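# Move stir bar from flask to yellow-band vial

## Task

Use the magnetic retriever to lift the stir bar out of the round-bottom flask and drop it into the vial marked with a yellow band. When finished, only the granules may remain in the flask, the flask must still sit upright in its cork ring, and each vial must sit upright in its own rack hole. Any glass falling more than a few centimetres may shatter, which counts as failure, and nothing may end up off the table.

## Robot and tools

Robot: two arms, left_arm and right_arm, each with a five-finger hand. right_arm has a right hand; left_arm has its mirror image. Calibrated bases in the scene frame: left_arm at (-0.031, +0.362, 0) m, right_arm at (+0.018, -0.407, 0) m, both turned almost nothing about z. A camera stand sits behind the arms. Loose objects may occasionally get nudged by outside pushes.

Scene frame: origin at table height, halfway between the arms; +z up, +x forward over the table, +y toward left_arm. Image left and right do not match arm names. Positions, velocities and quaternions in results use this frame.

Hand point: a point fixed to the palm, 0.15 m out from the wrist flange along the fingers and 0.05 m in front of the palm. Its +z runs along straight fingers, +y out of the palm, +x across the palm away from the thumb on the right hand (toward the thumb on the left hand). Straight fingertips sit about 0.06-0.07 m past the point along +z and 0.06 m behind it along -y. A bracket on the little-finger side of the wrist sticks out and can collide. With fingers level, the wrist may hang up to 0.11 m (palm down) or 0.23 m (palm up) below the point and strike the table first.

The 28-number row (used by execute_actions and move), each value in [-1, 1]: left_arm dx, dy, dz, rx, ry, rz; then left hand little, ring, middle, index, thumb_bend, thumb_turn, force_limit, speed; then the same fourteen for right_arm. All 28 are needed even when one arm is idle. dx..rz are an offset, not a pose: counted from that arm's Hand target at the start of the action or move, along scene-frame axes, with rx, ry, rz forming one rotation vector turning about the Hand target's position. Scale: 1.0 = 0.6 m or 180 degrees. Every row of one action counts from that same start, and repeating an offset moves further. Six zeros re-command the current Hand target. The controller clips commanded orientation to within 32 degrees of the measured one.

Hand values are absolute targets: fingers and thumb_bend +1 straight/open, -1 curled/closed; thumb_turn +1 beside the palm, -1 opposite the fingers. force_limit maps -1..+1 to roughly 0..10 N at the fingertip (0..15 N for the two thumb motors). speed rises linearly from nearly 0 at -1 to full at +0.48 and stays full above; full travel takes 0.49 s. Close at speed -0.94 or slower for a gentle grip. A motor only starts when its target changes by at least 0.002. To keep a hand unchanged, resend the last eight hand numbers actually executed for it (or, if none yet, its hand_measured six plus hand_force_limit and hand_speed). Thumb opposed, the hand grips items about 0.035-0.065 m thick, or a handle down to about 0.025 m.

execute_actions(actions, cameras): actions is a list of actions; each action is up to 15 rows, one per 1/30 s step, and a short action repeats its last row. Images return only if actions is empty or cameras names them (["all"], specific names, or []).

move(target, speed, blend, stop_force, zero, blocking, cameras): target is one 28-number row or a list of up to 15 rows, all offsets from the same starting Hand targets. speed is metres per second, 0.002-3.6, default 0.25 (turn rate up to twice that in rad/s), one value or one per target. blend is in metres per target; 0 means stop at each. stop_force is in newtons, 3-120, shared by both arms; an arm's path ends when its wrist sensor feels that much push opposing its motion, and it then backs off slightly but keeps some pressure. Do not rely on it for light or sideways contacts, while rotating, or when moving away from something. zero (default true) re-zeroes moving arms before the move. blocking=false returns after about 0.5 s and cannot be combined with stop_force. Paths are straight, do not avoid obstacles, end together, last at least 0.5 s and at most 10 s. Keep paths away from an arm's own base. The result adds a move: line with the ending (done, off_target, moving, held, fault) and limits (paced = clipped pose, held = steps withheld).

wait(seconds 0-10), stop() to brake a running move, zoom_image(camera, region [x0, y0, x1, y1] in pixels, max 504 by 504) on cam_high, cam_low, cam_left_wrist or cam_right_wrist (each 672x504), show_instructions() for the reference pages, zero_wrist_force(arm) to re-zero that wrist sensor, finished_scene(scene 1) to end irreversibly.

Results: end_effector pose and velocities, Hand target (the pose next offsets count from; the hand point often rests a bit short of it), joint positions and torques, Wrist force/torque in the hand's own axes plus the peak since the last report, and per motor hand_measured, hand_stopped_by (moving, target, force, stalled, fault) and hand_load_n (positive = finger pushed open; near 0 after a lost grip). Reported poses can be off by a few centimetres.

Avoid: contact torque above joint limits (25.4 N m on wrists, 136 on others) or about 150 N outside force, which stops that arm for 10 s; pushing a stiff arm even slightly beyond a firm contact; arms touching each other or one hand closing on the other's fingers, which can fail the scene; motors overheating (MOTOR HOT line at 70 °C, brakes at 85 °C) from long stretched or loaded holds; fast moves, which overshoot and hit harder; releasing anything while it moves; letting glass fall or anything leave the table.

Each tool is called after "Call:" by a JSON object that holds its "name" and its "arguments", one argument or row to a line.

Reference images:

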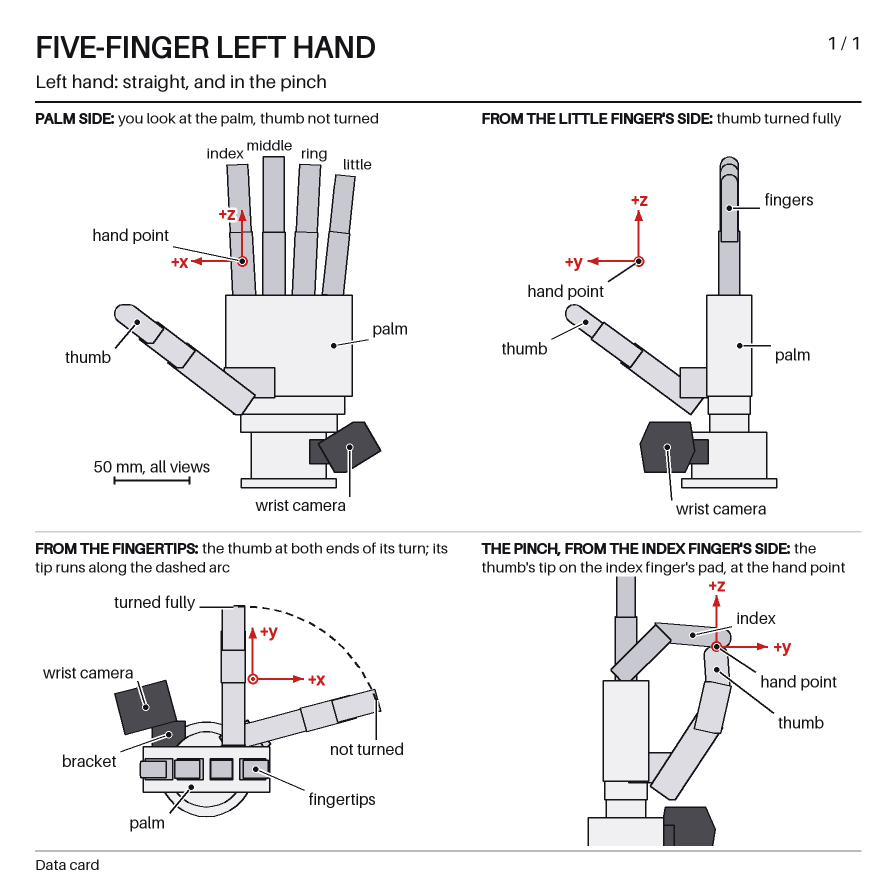

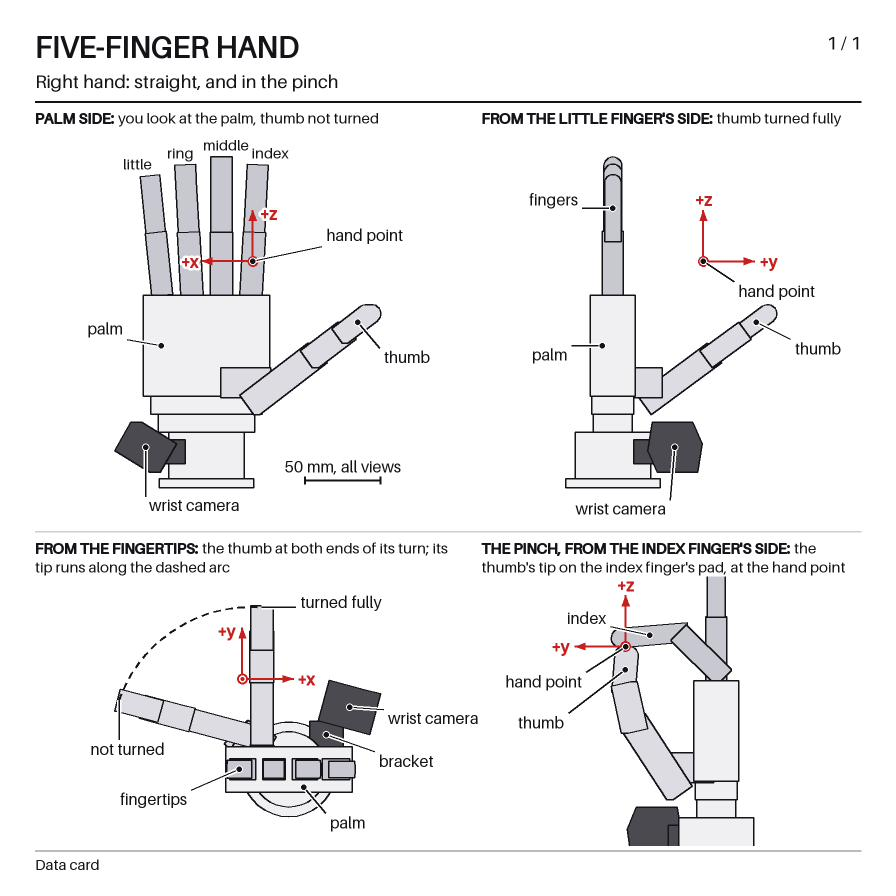

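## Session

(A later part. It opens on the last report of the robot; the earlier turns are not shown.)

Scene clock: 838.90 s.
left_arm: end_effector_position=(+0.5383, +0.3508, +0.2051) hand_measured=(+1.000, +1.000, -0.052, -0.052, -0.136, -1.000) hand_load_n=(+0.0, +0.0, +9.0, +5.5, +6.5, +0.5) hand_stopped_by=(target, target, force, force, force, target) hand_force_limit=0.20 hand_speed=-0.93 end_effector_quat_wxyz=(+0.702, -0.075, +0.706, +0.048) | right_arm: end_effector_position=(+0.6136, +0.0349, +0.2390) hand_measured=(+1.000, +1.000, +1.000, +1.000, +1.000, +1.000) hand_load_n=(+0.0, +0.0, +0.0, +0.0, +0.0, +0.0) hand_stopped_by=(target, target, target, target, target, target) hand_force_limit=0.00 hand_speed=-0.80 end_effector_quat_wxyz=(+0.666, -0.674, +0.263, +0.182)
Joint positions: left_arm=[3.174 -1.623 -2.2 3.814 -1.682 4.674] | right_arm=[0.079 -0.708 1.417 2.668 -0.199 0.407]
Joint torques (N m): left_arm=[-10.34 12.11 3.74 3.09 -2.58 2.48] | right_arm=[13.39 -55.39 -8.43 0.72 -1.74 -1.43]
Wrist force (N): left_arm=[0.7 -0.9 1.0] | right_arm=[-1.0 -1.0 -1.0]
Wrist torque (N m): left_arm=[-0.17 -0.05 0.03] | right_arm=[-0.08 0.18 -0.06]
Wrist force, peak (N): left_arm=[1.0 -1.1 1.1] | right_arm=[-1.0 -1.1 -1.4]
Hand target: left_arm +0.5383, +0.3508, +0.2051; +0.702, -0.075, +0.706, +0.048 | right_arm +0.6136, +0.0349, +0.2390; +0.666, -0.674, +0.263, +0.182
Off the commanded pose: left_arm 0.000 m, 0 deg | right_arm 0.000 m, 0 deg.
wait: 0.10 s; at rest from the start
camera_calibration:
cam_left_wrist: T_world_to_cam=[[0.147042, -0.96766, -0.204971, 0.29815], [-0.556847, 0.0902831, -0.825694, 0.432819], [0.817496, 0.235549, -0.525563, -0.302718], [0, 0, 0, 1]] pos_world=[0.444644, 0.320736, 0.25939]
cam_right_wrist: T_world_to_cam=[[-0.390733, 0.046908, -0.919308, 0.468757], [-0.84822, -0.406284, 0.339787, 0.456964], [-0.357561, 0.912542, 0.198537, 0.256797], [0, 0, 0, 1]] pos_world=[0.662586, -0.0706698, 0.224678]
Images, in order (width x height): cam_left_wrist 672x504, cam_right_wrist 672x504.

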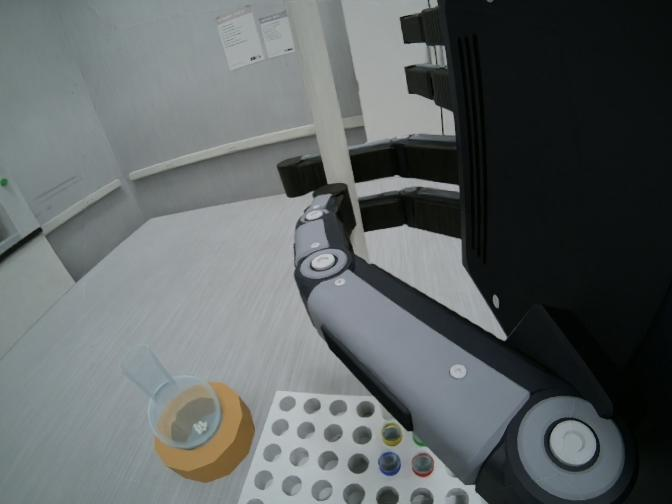

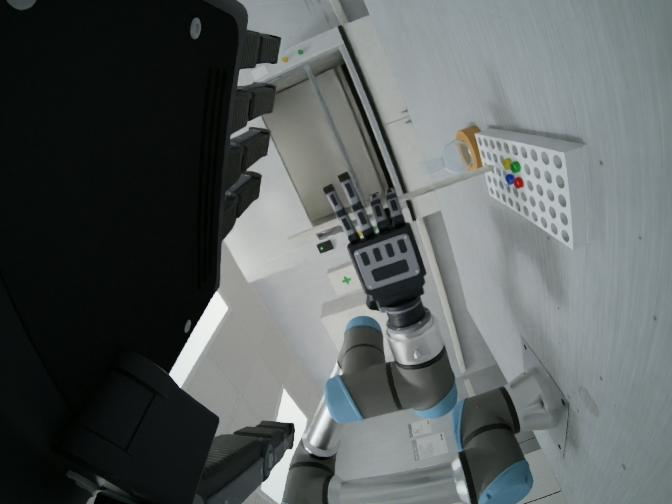

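Call:
{"name": "move", "arguments": {
  "target": [-0.006,-0.00217,-0.0065,0,0,0,1,1,-0.45,-0.45,-0.2,-1,0.2,-0.93,0,0,0,0,0,0,1,1,1,1,1,1,0,-0.8],
  "speed": 0.02,
  "cameras": ["all"]
}}

Call:
{"name": "zoom_image", "arguments": {
  "camera": "cam_left_wrist",
  "region": [372, 410, 408, 450]
}}

Call:
{"name": "zoom_image", "arguments": {
  "camera": "cam_right_wrist",
  "region": [484, 155, 514, 180]
}}

Call:
{"name": "zoom_image", "arguments": {
  "camera": "cam_low",
  "region": [348, 210, 372, 234]
}}

Call:
{"name": "zoom_image", "arguments": {
  "camera": "cam_high",
  "region": [438, 182, 462, 206]
}}

Scene clock: 854.70 s.
left_arm: end_effector_position=(+0.5348, +0.3495, +0.2013) hand_measured=(+1.000, +1.000, -0.052, -0.052, -0.136, -1.000) hand_load_n=(+0.0, +0.0, +9.5, +5.5, +6.0, +0.5) hand_stopped_by=(target, target, force, force, force, target) hand_force_limit=0.20 hand_speed=-0.93 end_effector_quat_wxyz=(+0.702, -0.075, +0.706, +0.048) | right_arm: end_effector_position=(+0.6136, +0.0349, +0.2390) hand_measured=(+1.000, +1.000, +1.000, +1.000, +1.000, +1.000) hand_load_n=(+0.0, +0.0, +0.5, +0.0, +0.0, +0.0) hand_stopped_by=(target, target, target, target, target, target) hand_force_limit=0.00 hand_speed=-0.80 end_effector_quat_wxyz=(+0.666, -0.674, +0.263, +0.182)
Joint positions: left_arm=[3.171 -1.622 -2.213 3.826 -1.685 4.674] | right_arm=[0.079 -0.708 1.417 2.668 -0.199 0.407]
Joint torques (N m): left_arm=[-9.05 23.37 4.06 3.46 -2.43 0.8] | right_arm=[13.76 -55.91 -8.21 0.91 -1.73 -1.51]
Wrist force (N): left_arm=[1.0 -1.0 0.9] | right_arm=[-0.5 -0.7 -1.1]
Wrist torque (N m): left_arm=[-0.18 -0.07 0.04] | right_arm=[-0.04 0.12 -0.03]
Wrist force, peak (N): left_arm=[1.1 -1.1 1.0] | right_arm=[-1.1 -0.9 -1.5]
Hand target: left_arm +0.5347, +0.3495, +0.2012; +0.702, -0.075, +0.706, +0.048 | right_arm +0.6136, +0.0349, +0.2390; +0.666, -0.674, +0.263, +0.182
Off the commanded pose: left_arm 0.000 m, 0 deg | right_arm 0.000 m, 0 deg.
move: done
camera_calibration:
cam_left_wrist: T_world_to_cam=[[0.147034, -0.967659, -0.204982, 0.296634], [-0.556849, 0.0902967, -0.825691, 0.427845], [0.817496, 0.235549, -0.525563, -0.301547], [0, 0, 0, 1]] pos_world=[0.441144, 0.319436, 0.25559]
cam_right_wrist: T_world_to_cam=[[-0.390733, 0.046908, -0.919308, 0.468757], [-0.84822, -0.406284, 0.339787, 0.456964], [-0.357561, 0.912542, 0.198537, 0.256797], [0, 0, 0, 1]] pos_world=[0.662586, -0.0706698, 0.224678]

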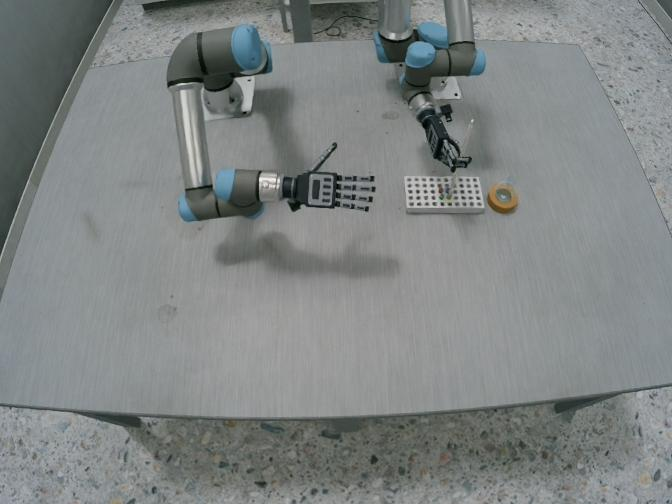

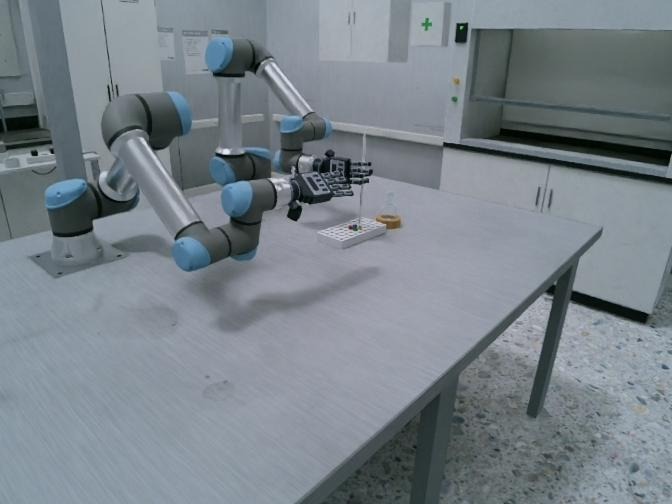

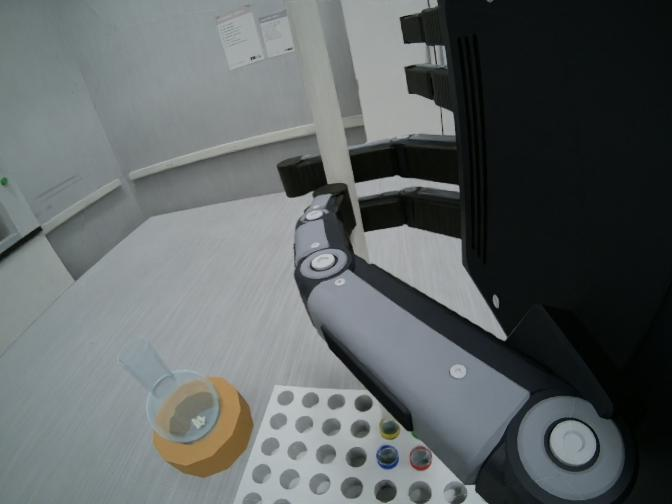

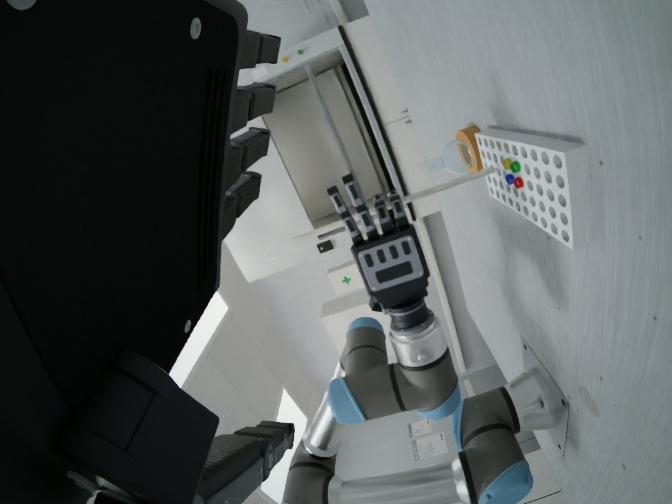

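Scaled by 12.600 from the camera's 672x504 image, which has a finer 960x720 frame.

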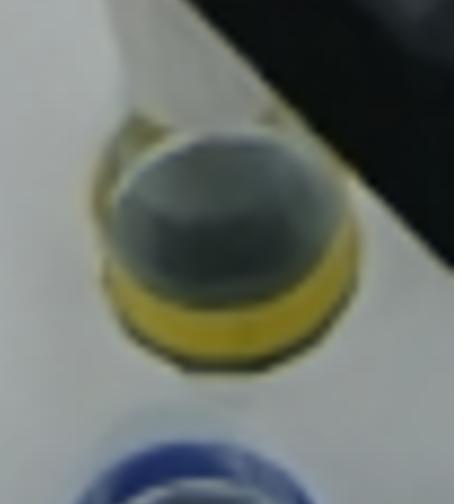

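Scaled by 16.800 from the camera's 672x504 image, which has a finer 960x720 frame.

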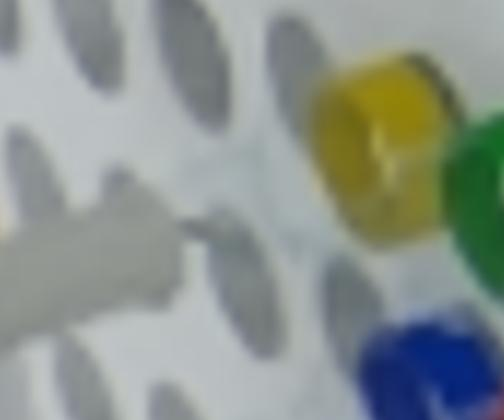

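Scaled by 21.000.

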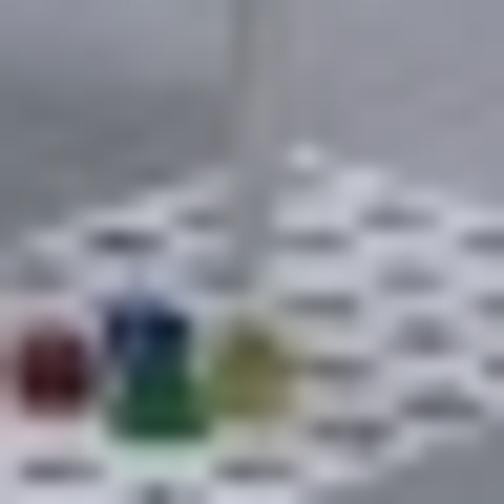

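Scaled by 21.000.

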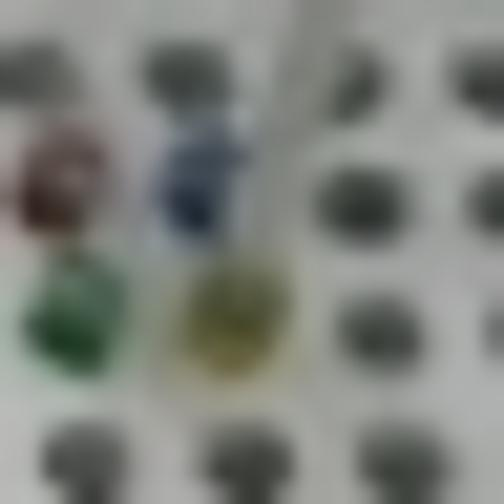

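Call:
{"name": "zoom_image", "arguments": {
  "camera": "cam_right_wrist",
  "region": [492, 158, 512, 174]
}}

Call:
{"name": "zoom_image", "arguments": {
  "camera": "cam_left_wrist",
  "region": [376, 412, 402, 442]
}}

Scaled by 25.200 from the camera's 672x504 image, which has a finer 960x720 frame.

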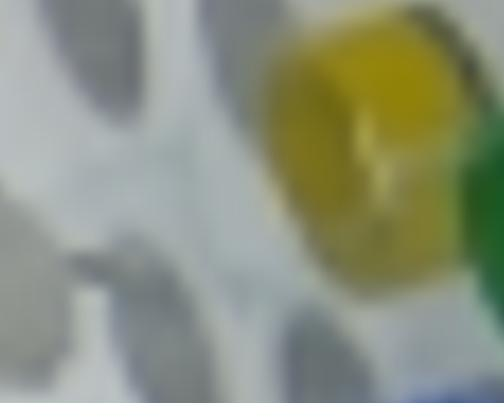

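Scaled by 16.800 from the camera's 672x504 image, which has a finer 960x720 frame.

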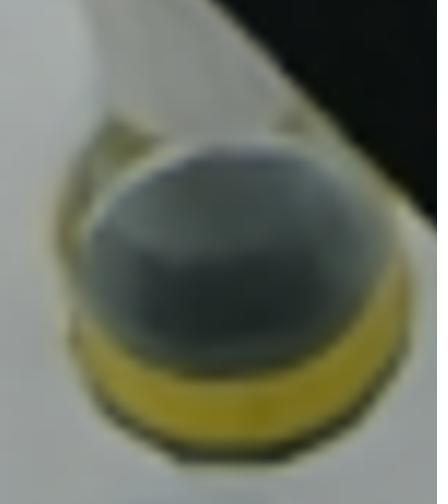

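Call:
{"name": "zoom_image", "arguments": {
  "camera": "cam_right_wrist",
  "region": [496, 168, 516, 188]
}}

Call:
{"name": "zoom_image", "arguments": {
  "camera": "cam_right_wrist",
  "region": [488, 154, 506, 170]
}}

Call:
{"name": "zoom_image", "arguments": {
  "camera": "cam_left_wrist",
  "region": [404, 440, 434, 475]
}}

Scaled by 25.200 from the camera's 672x504 image, which has a finer 960x720 frame.

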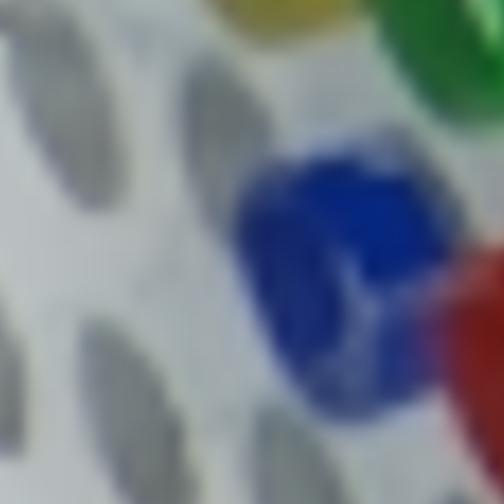

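Scaled by 28.000 from the camera's 672x504 image, which has a finer 960x720 frame.

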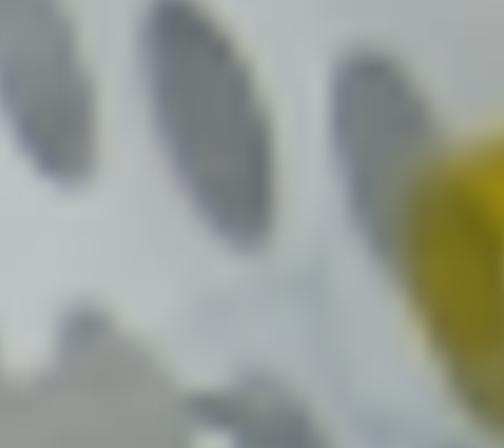

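Scaled by 14.400 from the camera's 672x504 image, which has a finer 960x720 frame.

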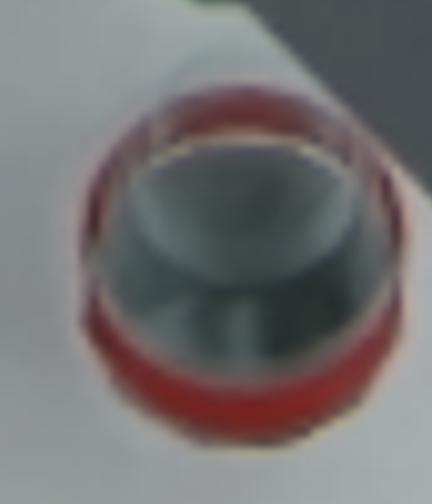

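Call:
{"name": "move", "arguments": {
  "target": [-0.0005,0,-0.0083,0,0,0,1,1,-0.45,-0.45,-0.2,-1,0.2,-0.93,0,0,0,0,0,0,1,1,1,1,1,1,0,-0.8],
  "speed": 0.01,
  "stop_force": 3,
  "cameras": ["all"]
}}

Call:
{"name": "zoom_image", "arguments": {
  "camera": "cam_left_wrist",
  "region": [374, 405, 404, 440]
}}

Call:
{"name": "zoom_image", "arguments": {
  "camera": "cam_right_wrist",
  "region": [488, 154, 512, 178]
}}

Call:
{"name": "zoom_image", "arguments": {
  "camera": "cam_low",
  "region": [348, 210, 372, 234]
}}

Scene clock: 867.87 s.
left_arm: end_effector_position=(+0.5345, +0.3494, +0.1979) hand_measured=(+1.000, +1.000, -0.052, -0.052, -0.136, -1.000) hand_load_n=(+0.0, +0.0, +9.5, +5.5, +6.0, +0.0) hand_stopped_by=(target, target, force, force, force, target) hand_force_limit=0.20 hand_speed=-0.93 end_effector_quat_wxyz=(+0.702, -0.075, +0.706, +0.048) | right_arm: end_effector_position=(+0.6136, +0.0349, +0.2390) hand_measured=(+1.000, +1.000, +1.000, +1.000, +1.000, +1.000) hand_load_n=(+0.0, +0.0, -0.5, +0.0, +0.0, +0.0) hand_stopped_by=(target, target, target, target, target, target) hand_force_limit=0.00 hand_speed=-0.80 end_effector_quat_wxyz=(+0.666, -0.674, +0.263, +0.182)
Joint positions: left_arm=[3.171 -1.628 -2.218 3.837 -1.685 4.674] | right_arm=[0.079 -0.708 1.417 2.668 -0.199 0.407]
Joint torques (N m): left_arm=[-5.11 22.1 28.52 -0.97 -1.33 -1.63] | right_arm=[13.73 -55.17 -9.7 0.8 -1.73 -1.45]
Wrist force (N): left_arm=[-5.1 -1.1 0.9] | right_arm=[-0.7 -0.7 -1.2]
Wrist torque (N m): left_arm=[-0.15 -0.12 -0.05] | right_arm=[-0.03 0.16 -0.05]
Wrist force, peak (N): left_arm=[-9.1 -1.4 1.1] | right_arm=[-0.8 -1.0 -1.6]
Hand target: left_arm +0.5345, +0.3494, +0.1979; +0.702, -0.075, +0.706, +0.048 (not the last commanded pose) | right_arm +0.6136, +0.0349, +0.2390; +0.666, -0.674, +0.263, +0.182
Off the commanded pose: left_arm 0.002 m, 0 deg | right_arm 0.000 m, 0 deg.
move: contact (left_arm)
camera_calibration:
cam_left_wrist: T_world_to_cam=[[0.147042, -0.96766, -0.204971, 0.295975], [-0.556847, 0.0902831, -0.825694, 0.424875], [0.817496, 0.235549, -0.525563, -0.303089], [0, 0, 0, 1]] pos_world=[0.440844, 0.319436, 0.25219]
cam_right_wrist: T_world_to_cam=[[-0.390733, 0.046908, -0.919308, 0.468757], [-0.84822, -0.406284, 0.339787, 0.456964], [-0.357561, 0.912542, 0.198537, 0.256797], [0, 0, 0, 1]] pos_world=[0.662586, -0.0706698, 0.224678]

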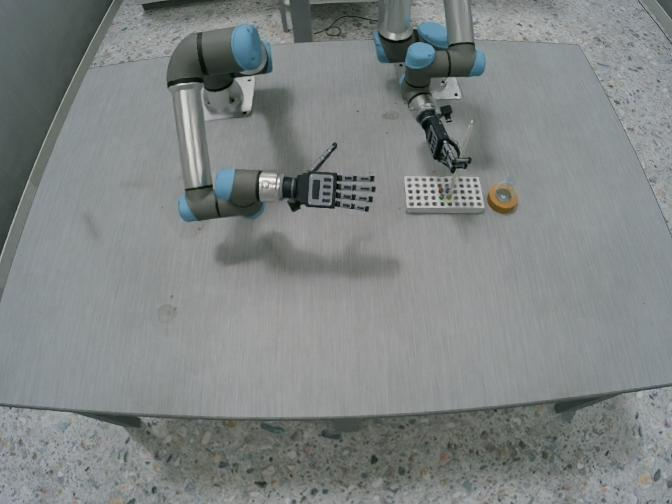

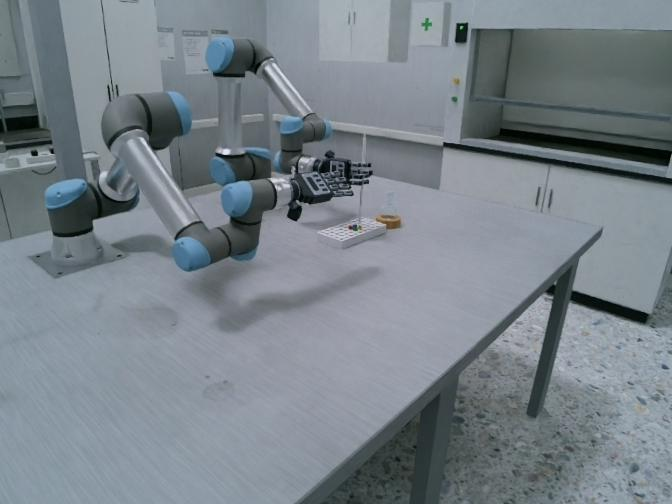

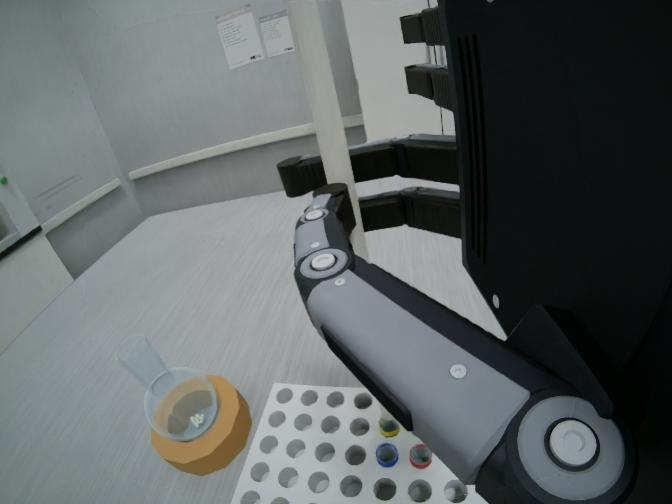

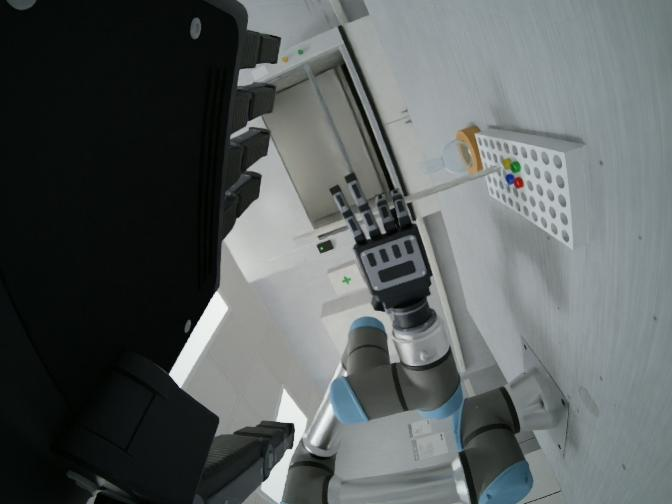

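Scaled by 14.400 from the camera's 672x504 image, which has a finer 960x720 frame.

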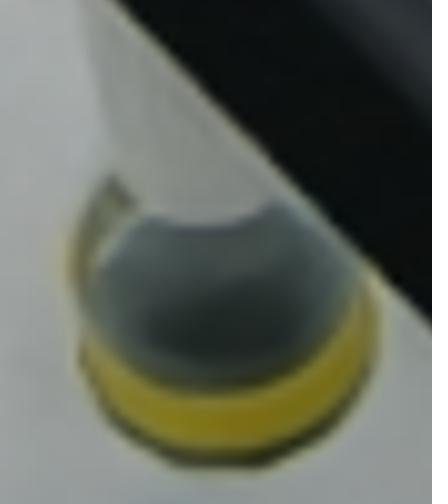

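Scaled by 21.000 from the camera's 672x504 image, which has a finer 960x720 frame.

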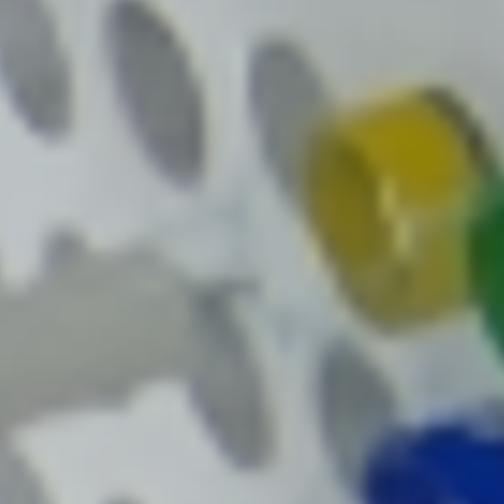

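Scaled by 21.000.

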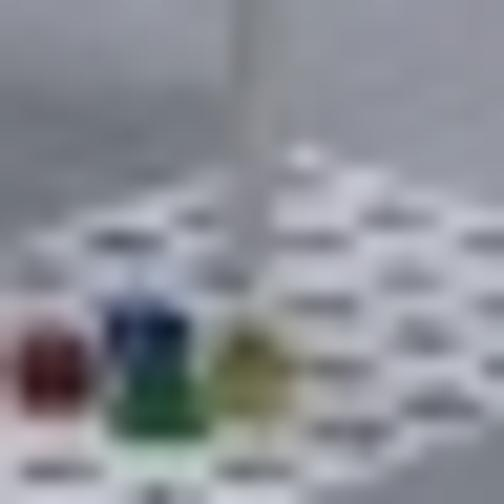

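Call:
{"name": "zoom_image", "arguments": {
  "camera": "cam_right_wrist",
  "region": [492, 160, 504, 172]
}}

Call:
{"name": "zoom_image", "arguments": {
  "camera": "cam_left_wrist",
  "region": [378, 408, 394, 426]
}}

Scaled by 42.000 from the camera's 672x504 image, which has a finer 960x720 frame.

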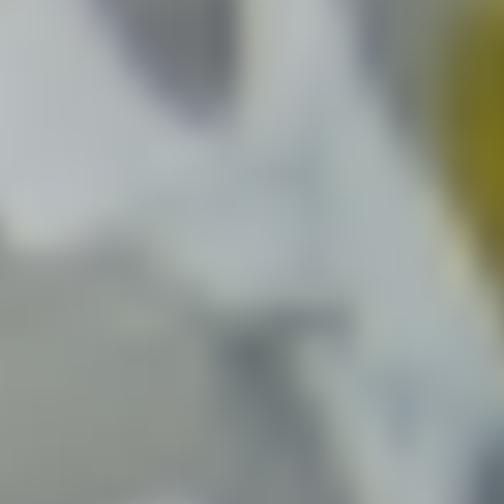

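Scaled by 28.000 from the camera's 672x504 image, which has a finer 960x720 frame.

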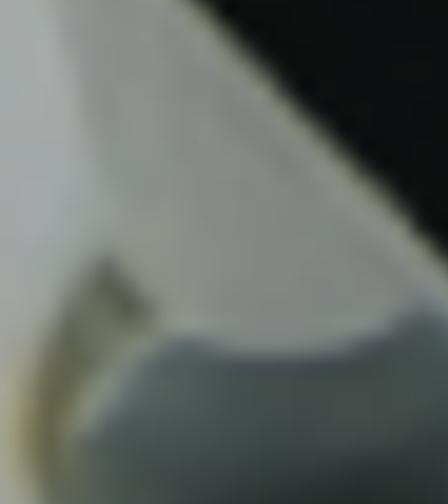

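Call:
{"name": "move", "arguments": {
  "target": [0,0,0.0065,0,0,0,1,1,-0.45,-0.45,-0.2,-1,0.2,-0.93,0,0,0,0,0,0,1,1,1,1,1,1,0,-0.8],
  "speed": 0.01,
  "cameras": ["all"]
}}

Call:
{"name": "zoom_image", "arguments": {
  "camera": "cam_right_wrist",
  "region": [488, 154, 508, 174]
}}

Call:
{"name": "zoom_image", "arguments": {
  "camera": "cam_left_wrist",
  "region": [374, 405, 404, 440]
}}

Scene clock: 875.90 s.
left_arm: end_effector_position=(+0.5345, +0.3494, +0.2017) hand_measured=(+1.000, +1.000, -0.052, -0.052, -0.136, -1.000) hand_load_n=(+0.0, +0.0, +9.5, +5.5, +6.5, +0.5) hand_stopped_by=(target, target, force, force, force, target) hand_force_limit=0.20 hand_speed=-0.93 end_effector_quat_wxyz=(+0.702, -0.075, +0.706, +0.048) | right_arm: end_effector_position=(+0.6136, +0.0349, +0.2390) hand_measured=(+1.000, +1.000, +1.000, +1.000, +1.000, +1.000) hand_load_n=(+0.0, +0.0, +0.0, +0.0, +0.0, +0.0) hand_stopped_by=(target, target, target, target, target, target) hand_force_limit=0.00 hand_speed=-0.80 end_effector_quat_wxyz=(+0.666, -0.674, +0.263, +0.182)
Joint positions: left_arm=[3.171 -1.621 -2.213 3.825 -1.685 4.674] | right_arm=[0.079 -0.708 1.417 2.668 -0.199 0.407]
Joint torques (N m): left_arm=[-5.78 24.95 31.7 0.07 -1.52 -1.2] | right_arm=[13.3 -56.12 -8.94 0.96 -1.85 -1.32]
Wrist force (N): left_arm=[0.6 -1.1 0.9] | right_arm=[-1.0 -0.8 -1.4]
Wrist torque (N m): left_arm=[-0.19 -0.06 0.03] | right_arm=[-0.03 0.20 -0.06]
Wrist force, peak (N): left_arm=[-5.5 -1.2 1.0] | right_arm=[-1.0 -1.2 -1.5]
Hand target: left_arm +0.5345, +0.3494, +0.2018; +0.702, -0.075, +0.706, +0.048 | right_arm +0.6136, +0.0349, +0.2390; +0.666, -0.674, +0.263, +0.182
Off the commanded pose: left_arm 0.000 m, 0 deg | right_arm 0.000 m, 0 deg.
move: done
camera_calibration:
cam_left_wrist: T_world_to_cam=[[0.147042, -0.96766, -0.204971, 0.296754], [-0.556847, 0.0902831, -0.825694, 0.428012], [0.817496, 0.235549, -0.525563, -0.301092], [0, 0, 0, 1]] pos_world=[0.440844, 0.319436, 0.25599]
cam_right_wrist: T_world_to_cam=[[-0.390733, 0.046908, -0.919308, 0.468757], [-0.84822, -0.406284, 0.339787, 0.456964], [-0.357561, 0.912542, 0.198537, 0.256797], [0, 0, 0, 1]] pos_world=[0.662586, -0.0706698, 0.224678]

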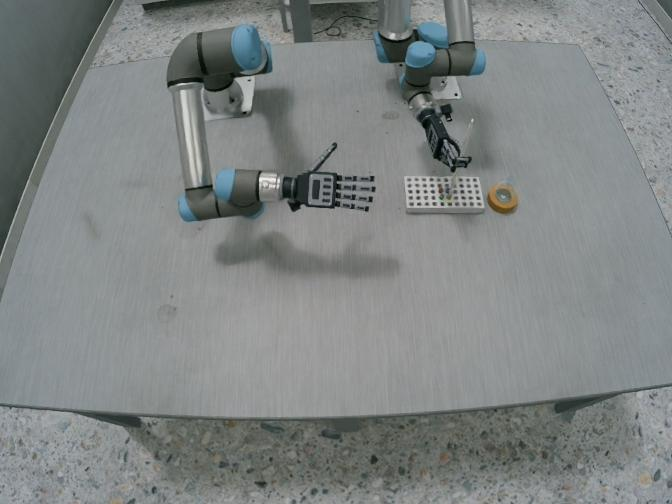

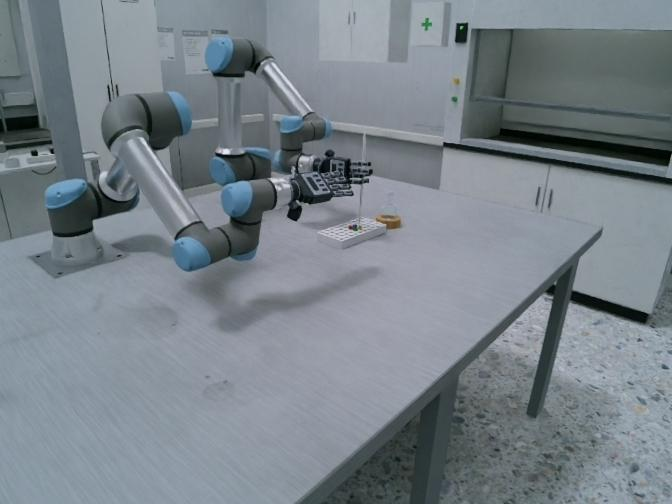

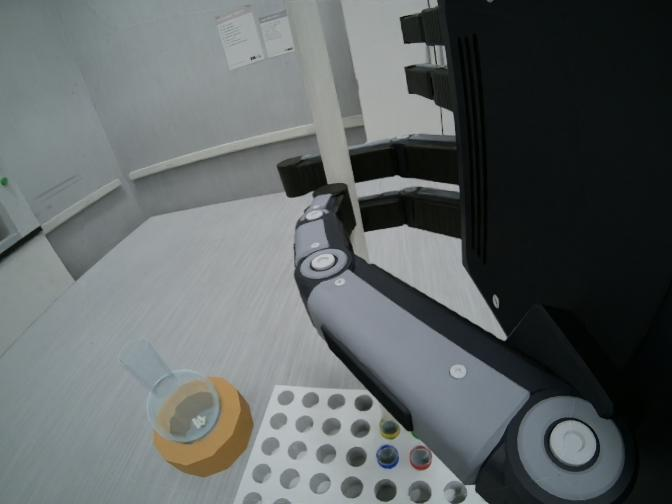

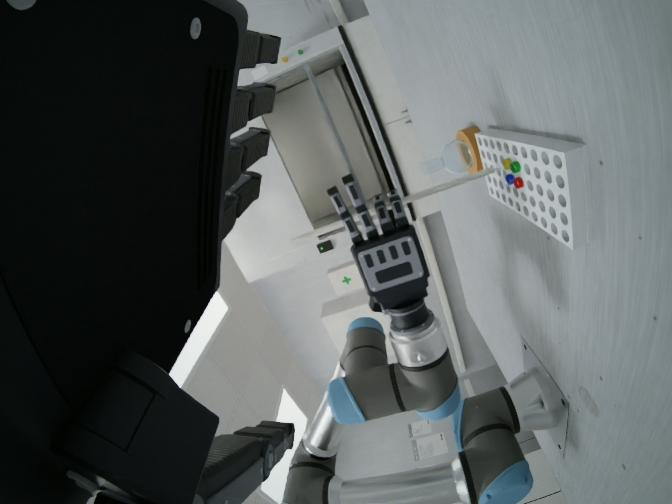

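Scaled by 25.200 from the camera's 672x504 image, which has a finer 960x720 frame.

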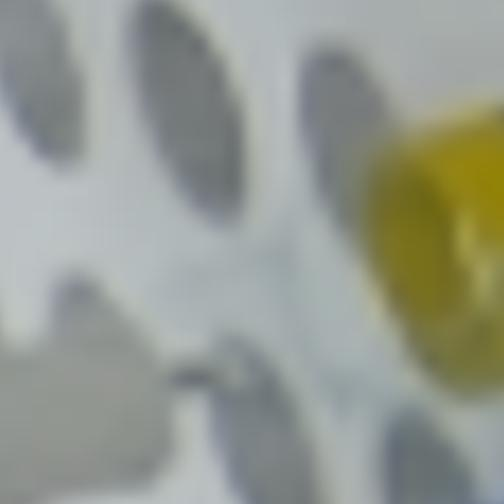

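Scaled by 14.400 from the camera's 672x504 image, which has a finer 960x720 frame.

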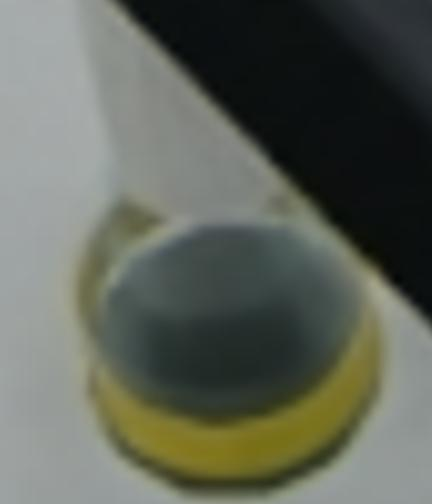

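Call:
{"name": "move", "arguments": {
  "target": [0,0.0083,-0.0006,0,0,0,1,1,-0.45,-0.45,-0.2,-1,0.2,-0.93,0,0,0,0,0,0,1,1,1,1,1,1,0,-0.8],
  "speed": 0.02,
  "stop_force": 5,
  "cameras": ["all"]
}}

Call:
{"name": "zoom_image", "arguments": {
  "camera": "cam_right_wrist",
  "region": [488, 154, 508, 174]
}}

Call:
{"name": "zoom_image", "arguments": {
  "camera": "cam_left_wrist",
  "region": [374, 405, 404, 440]
}}

Scene clock: 880.20 s.
left_arm: end_effector_position=(+0.5345, +0.3544, +0.2014) hand_measured=(+1.000, +1.000, -0.052, -0.052, -0.136, -1.000) hand_load_n=(+0.0, +0.0, +9.5, +6.0, +6.0, +0.5) hand_stopped_by=(target, target, force, force, force, target) hand_force_limit=0.20 hand_speed=-0.93 end_effector_quat_wxyz=(+0.702, -0.075, +0.706, +0.048) | right_arm: end_effector_position=(+0.6136, +0.0349, +0.2390) hand_measured=(+1.000, +1.000, +1.000, +1.000, +1.000, +1.000) hand_load_n=(+0.0, +0.0, +0.0, +0.0, +0.0, -0.5) hand_stopped_by=(target, target, target, target, target, target) hand_force_limit=0.00 hand_speed=-0.80 end_effector_quat_wxyz=(+0.666, -0.674, +0.263, +0.182)
Joint positions: left_arm=[3.187 -1.618 -2.217 3.826 -1.67 4.674] | right_arm=[0.079 -0.708 1.417 2.668 -0.199 0.407]
Joint torques (N m): left_arm=[10.15 25.01 3.31 3.15 2.75 2.48] | right_arm=[13.3 -55.55 -9.35 0.7 -1.71 -1.46]
Wrist force (N): left_arm=[0.6 -0.8 0.7] | right_arm=[-0.9 -0.9 -1.3]
Wrist torque (N m): left_arm=[-0.14 -0.07 0.03] | right_arm=[-0.04 0.18 -0.06]
Wrist force, peak (N): left_arm=[0.9 -1.1 1.0] | right_arm=[-0.7 -1.2 -1.8]
Hand target: left_arm +0.5345, +0.3544, +0.2014; +0.702, -0.075, +0.706, +0.048 | right_arm +0.6136, +0.0349, +0.2390; +0.666, -0.674, +0.263, +0.182
Off the commanded pose: left_arm 0.000 m, 0 deg | right_arm 0.000 m, 0 deg.
move: done
camera_calibration:
cam_left_wrist: T_world_to_cam=[[0.147042, -0.96766, -0.204971, 0.301551], [-0.556847, 0.0902831, -0.825694, 0.427396], [0.817496, 0.235549, -0.525563, -0.302375], [0, 0, 0, 1]] pos_world=[0.440844, 0.324436, 0.25579]
cam_right_wrist: T_world_to_cam=[[-0.390733, 0.046908, -0.919308, 0.468757], [-0.84822, -0.406284, 0.339787, 0.456964], [-0.357561, 0.912542, 0.198537, 0.256797], [0, 0, 0, 1]] pos_world=[0.662586, -0.0706698, 0.224678]

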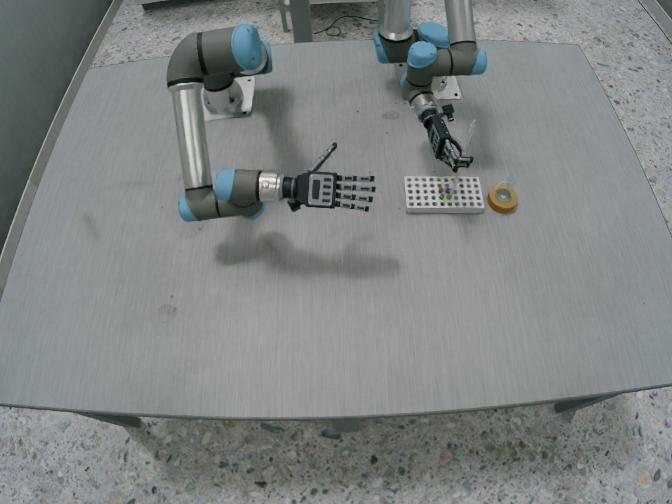

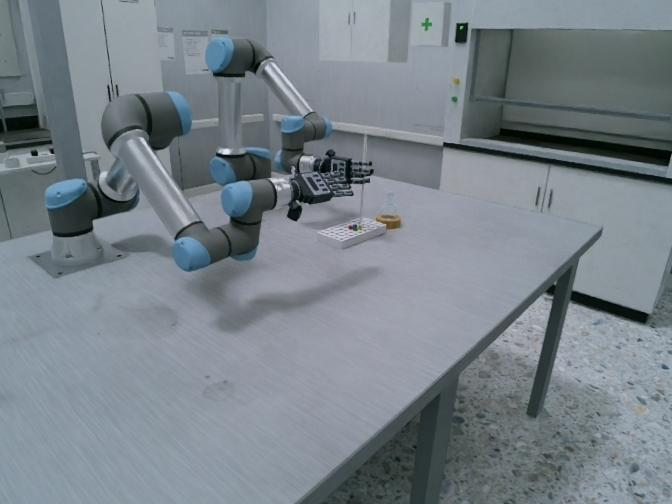

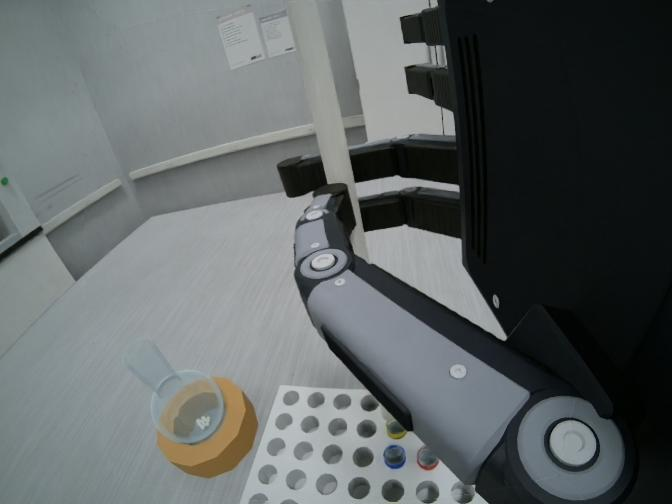

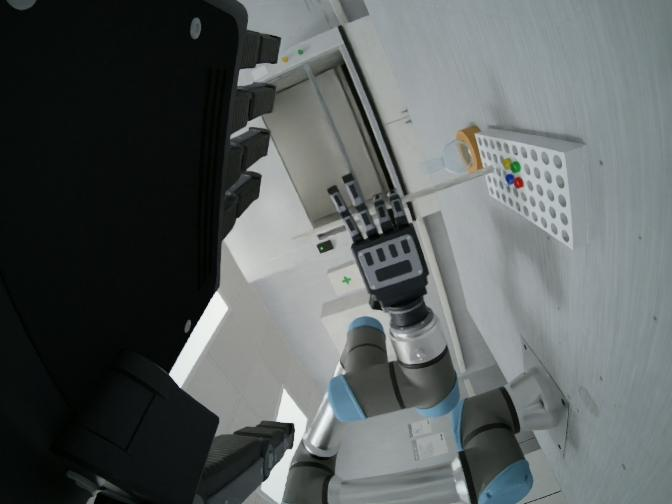

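Scaled by 25.200 from the camera's 672x504 image, which has a finer 960x720 frame.

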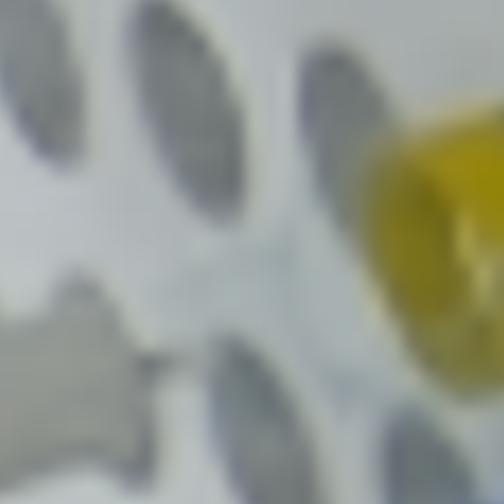

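Scaled by 14.400 from the camera's 672x504 image, which has a finer 960x720 frame.

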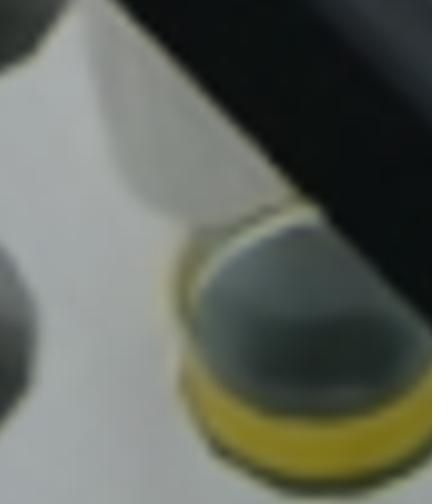

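Call:
{"name": "zoom_image", "arguments": {
  "camera": "cam_right_wrist",
  "region": [488, 160, 502, 174]
}}

Call:
{"name": "zoom_image", "arguments": {
  "camera": "cam_left_wrist",
  "region": [380, 408, 396, 424]
}}

Scaled by 36.000 from the camera's 672x504 image, which has a finer 960x720 frame.

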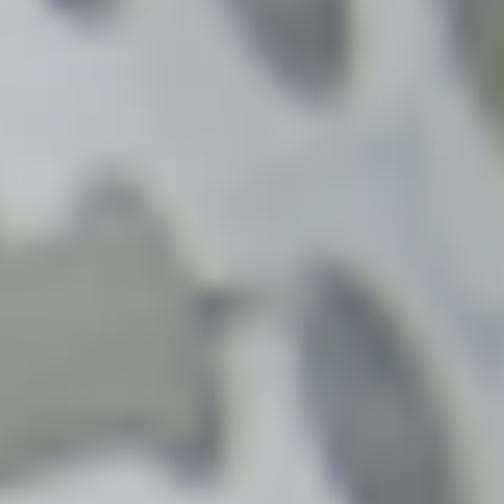

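Scaled by 31.500 from the camera's 672x504 image, which has a finer 960x720 frame.

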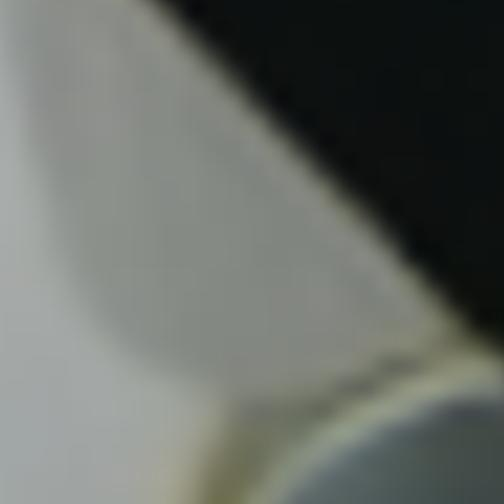

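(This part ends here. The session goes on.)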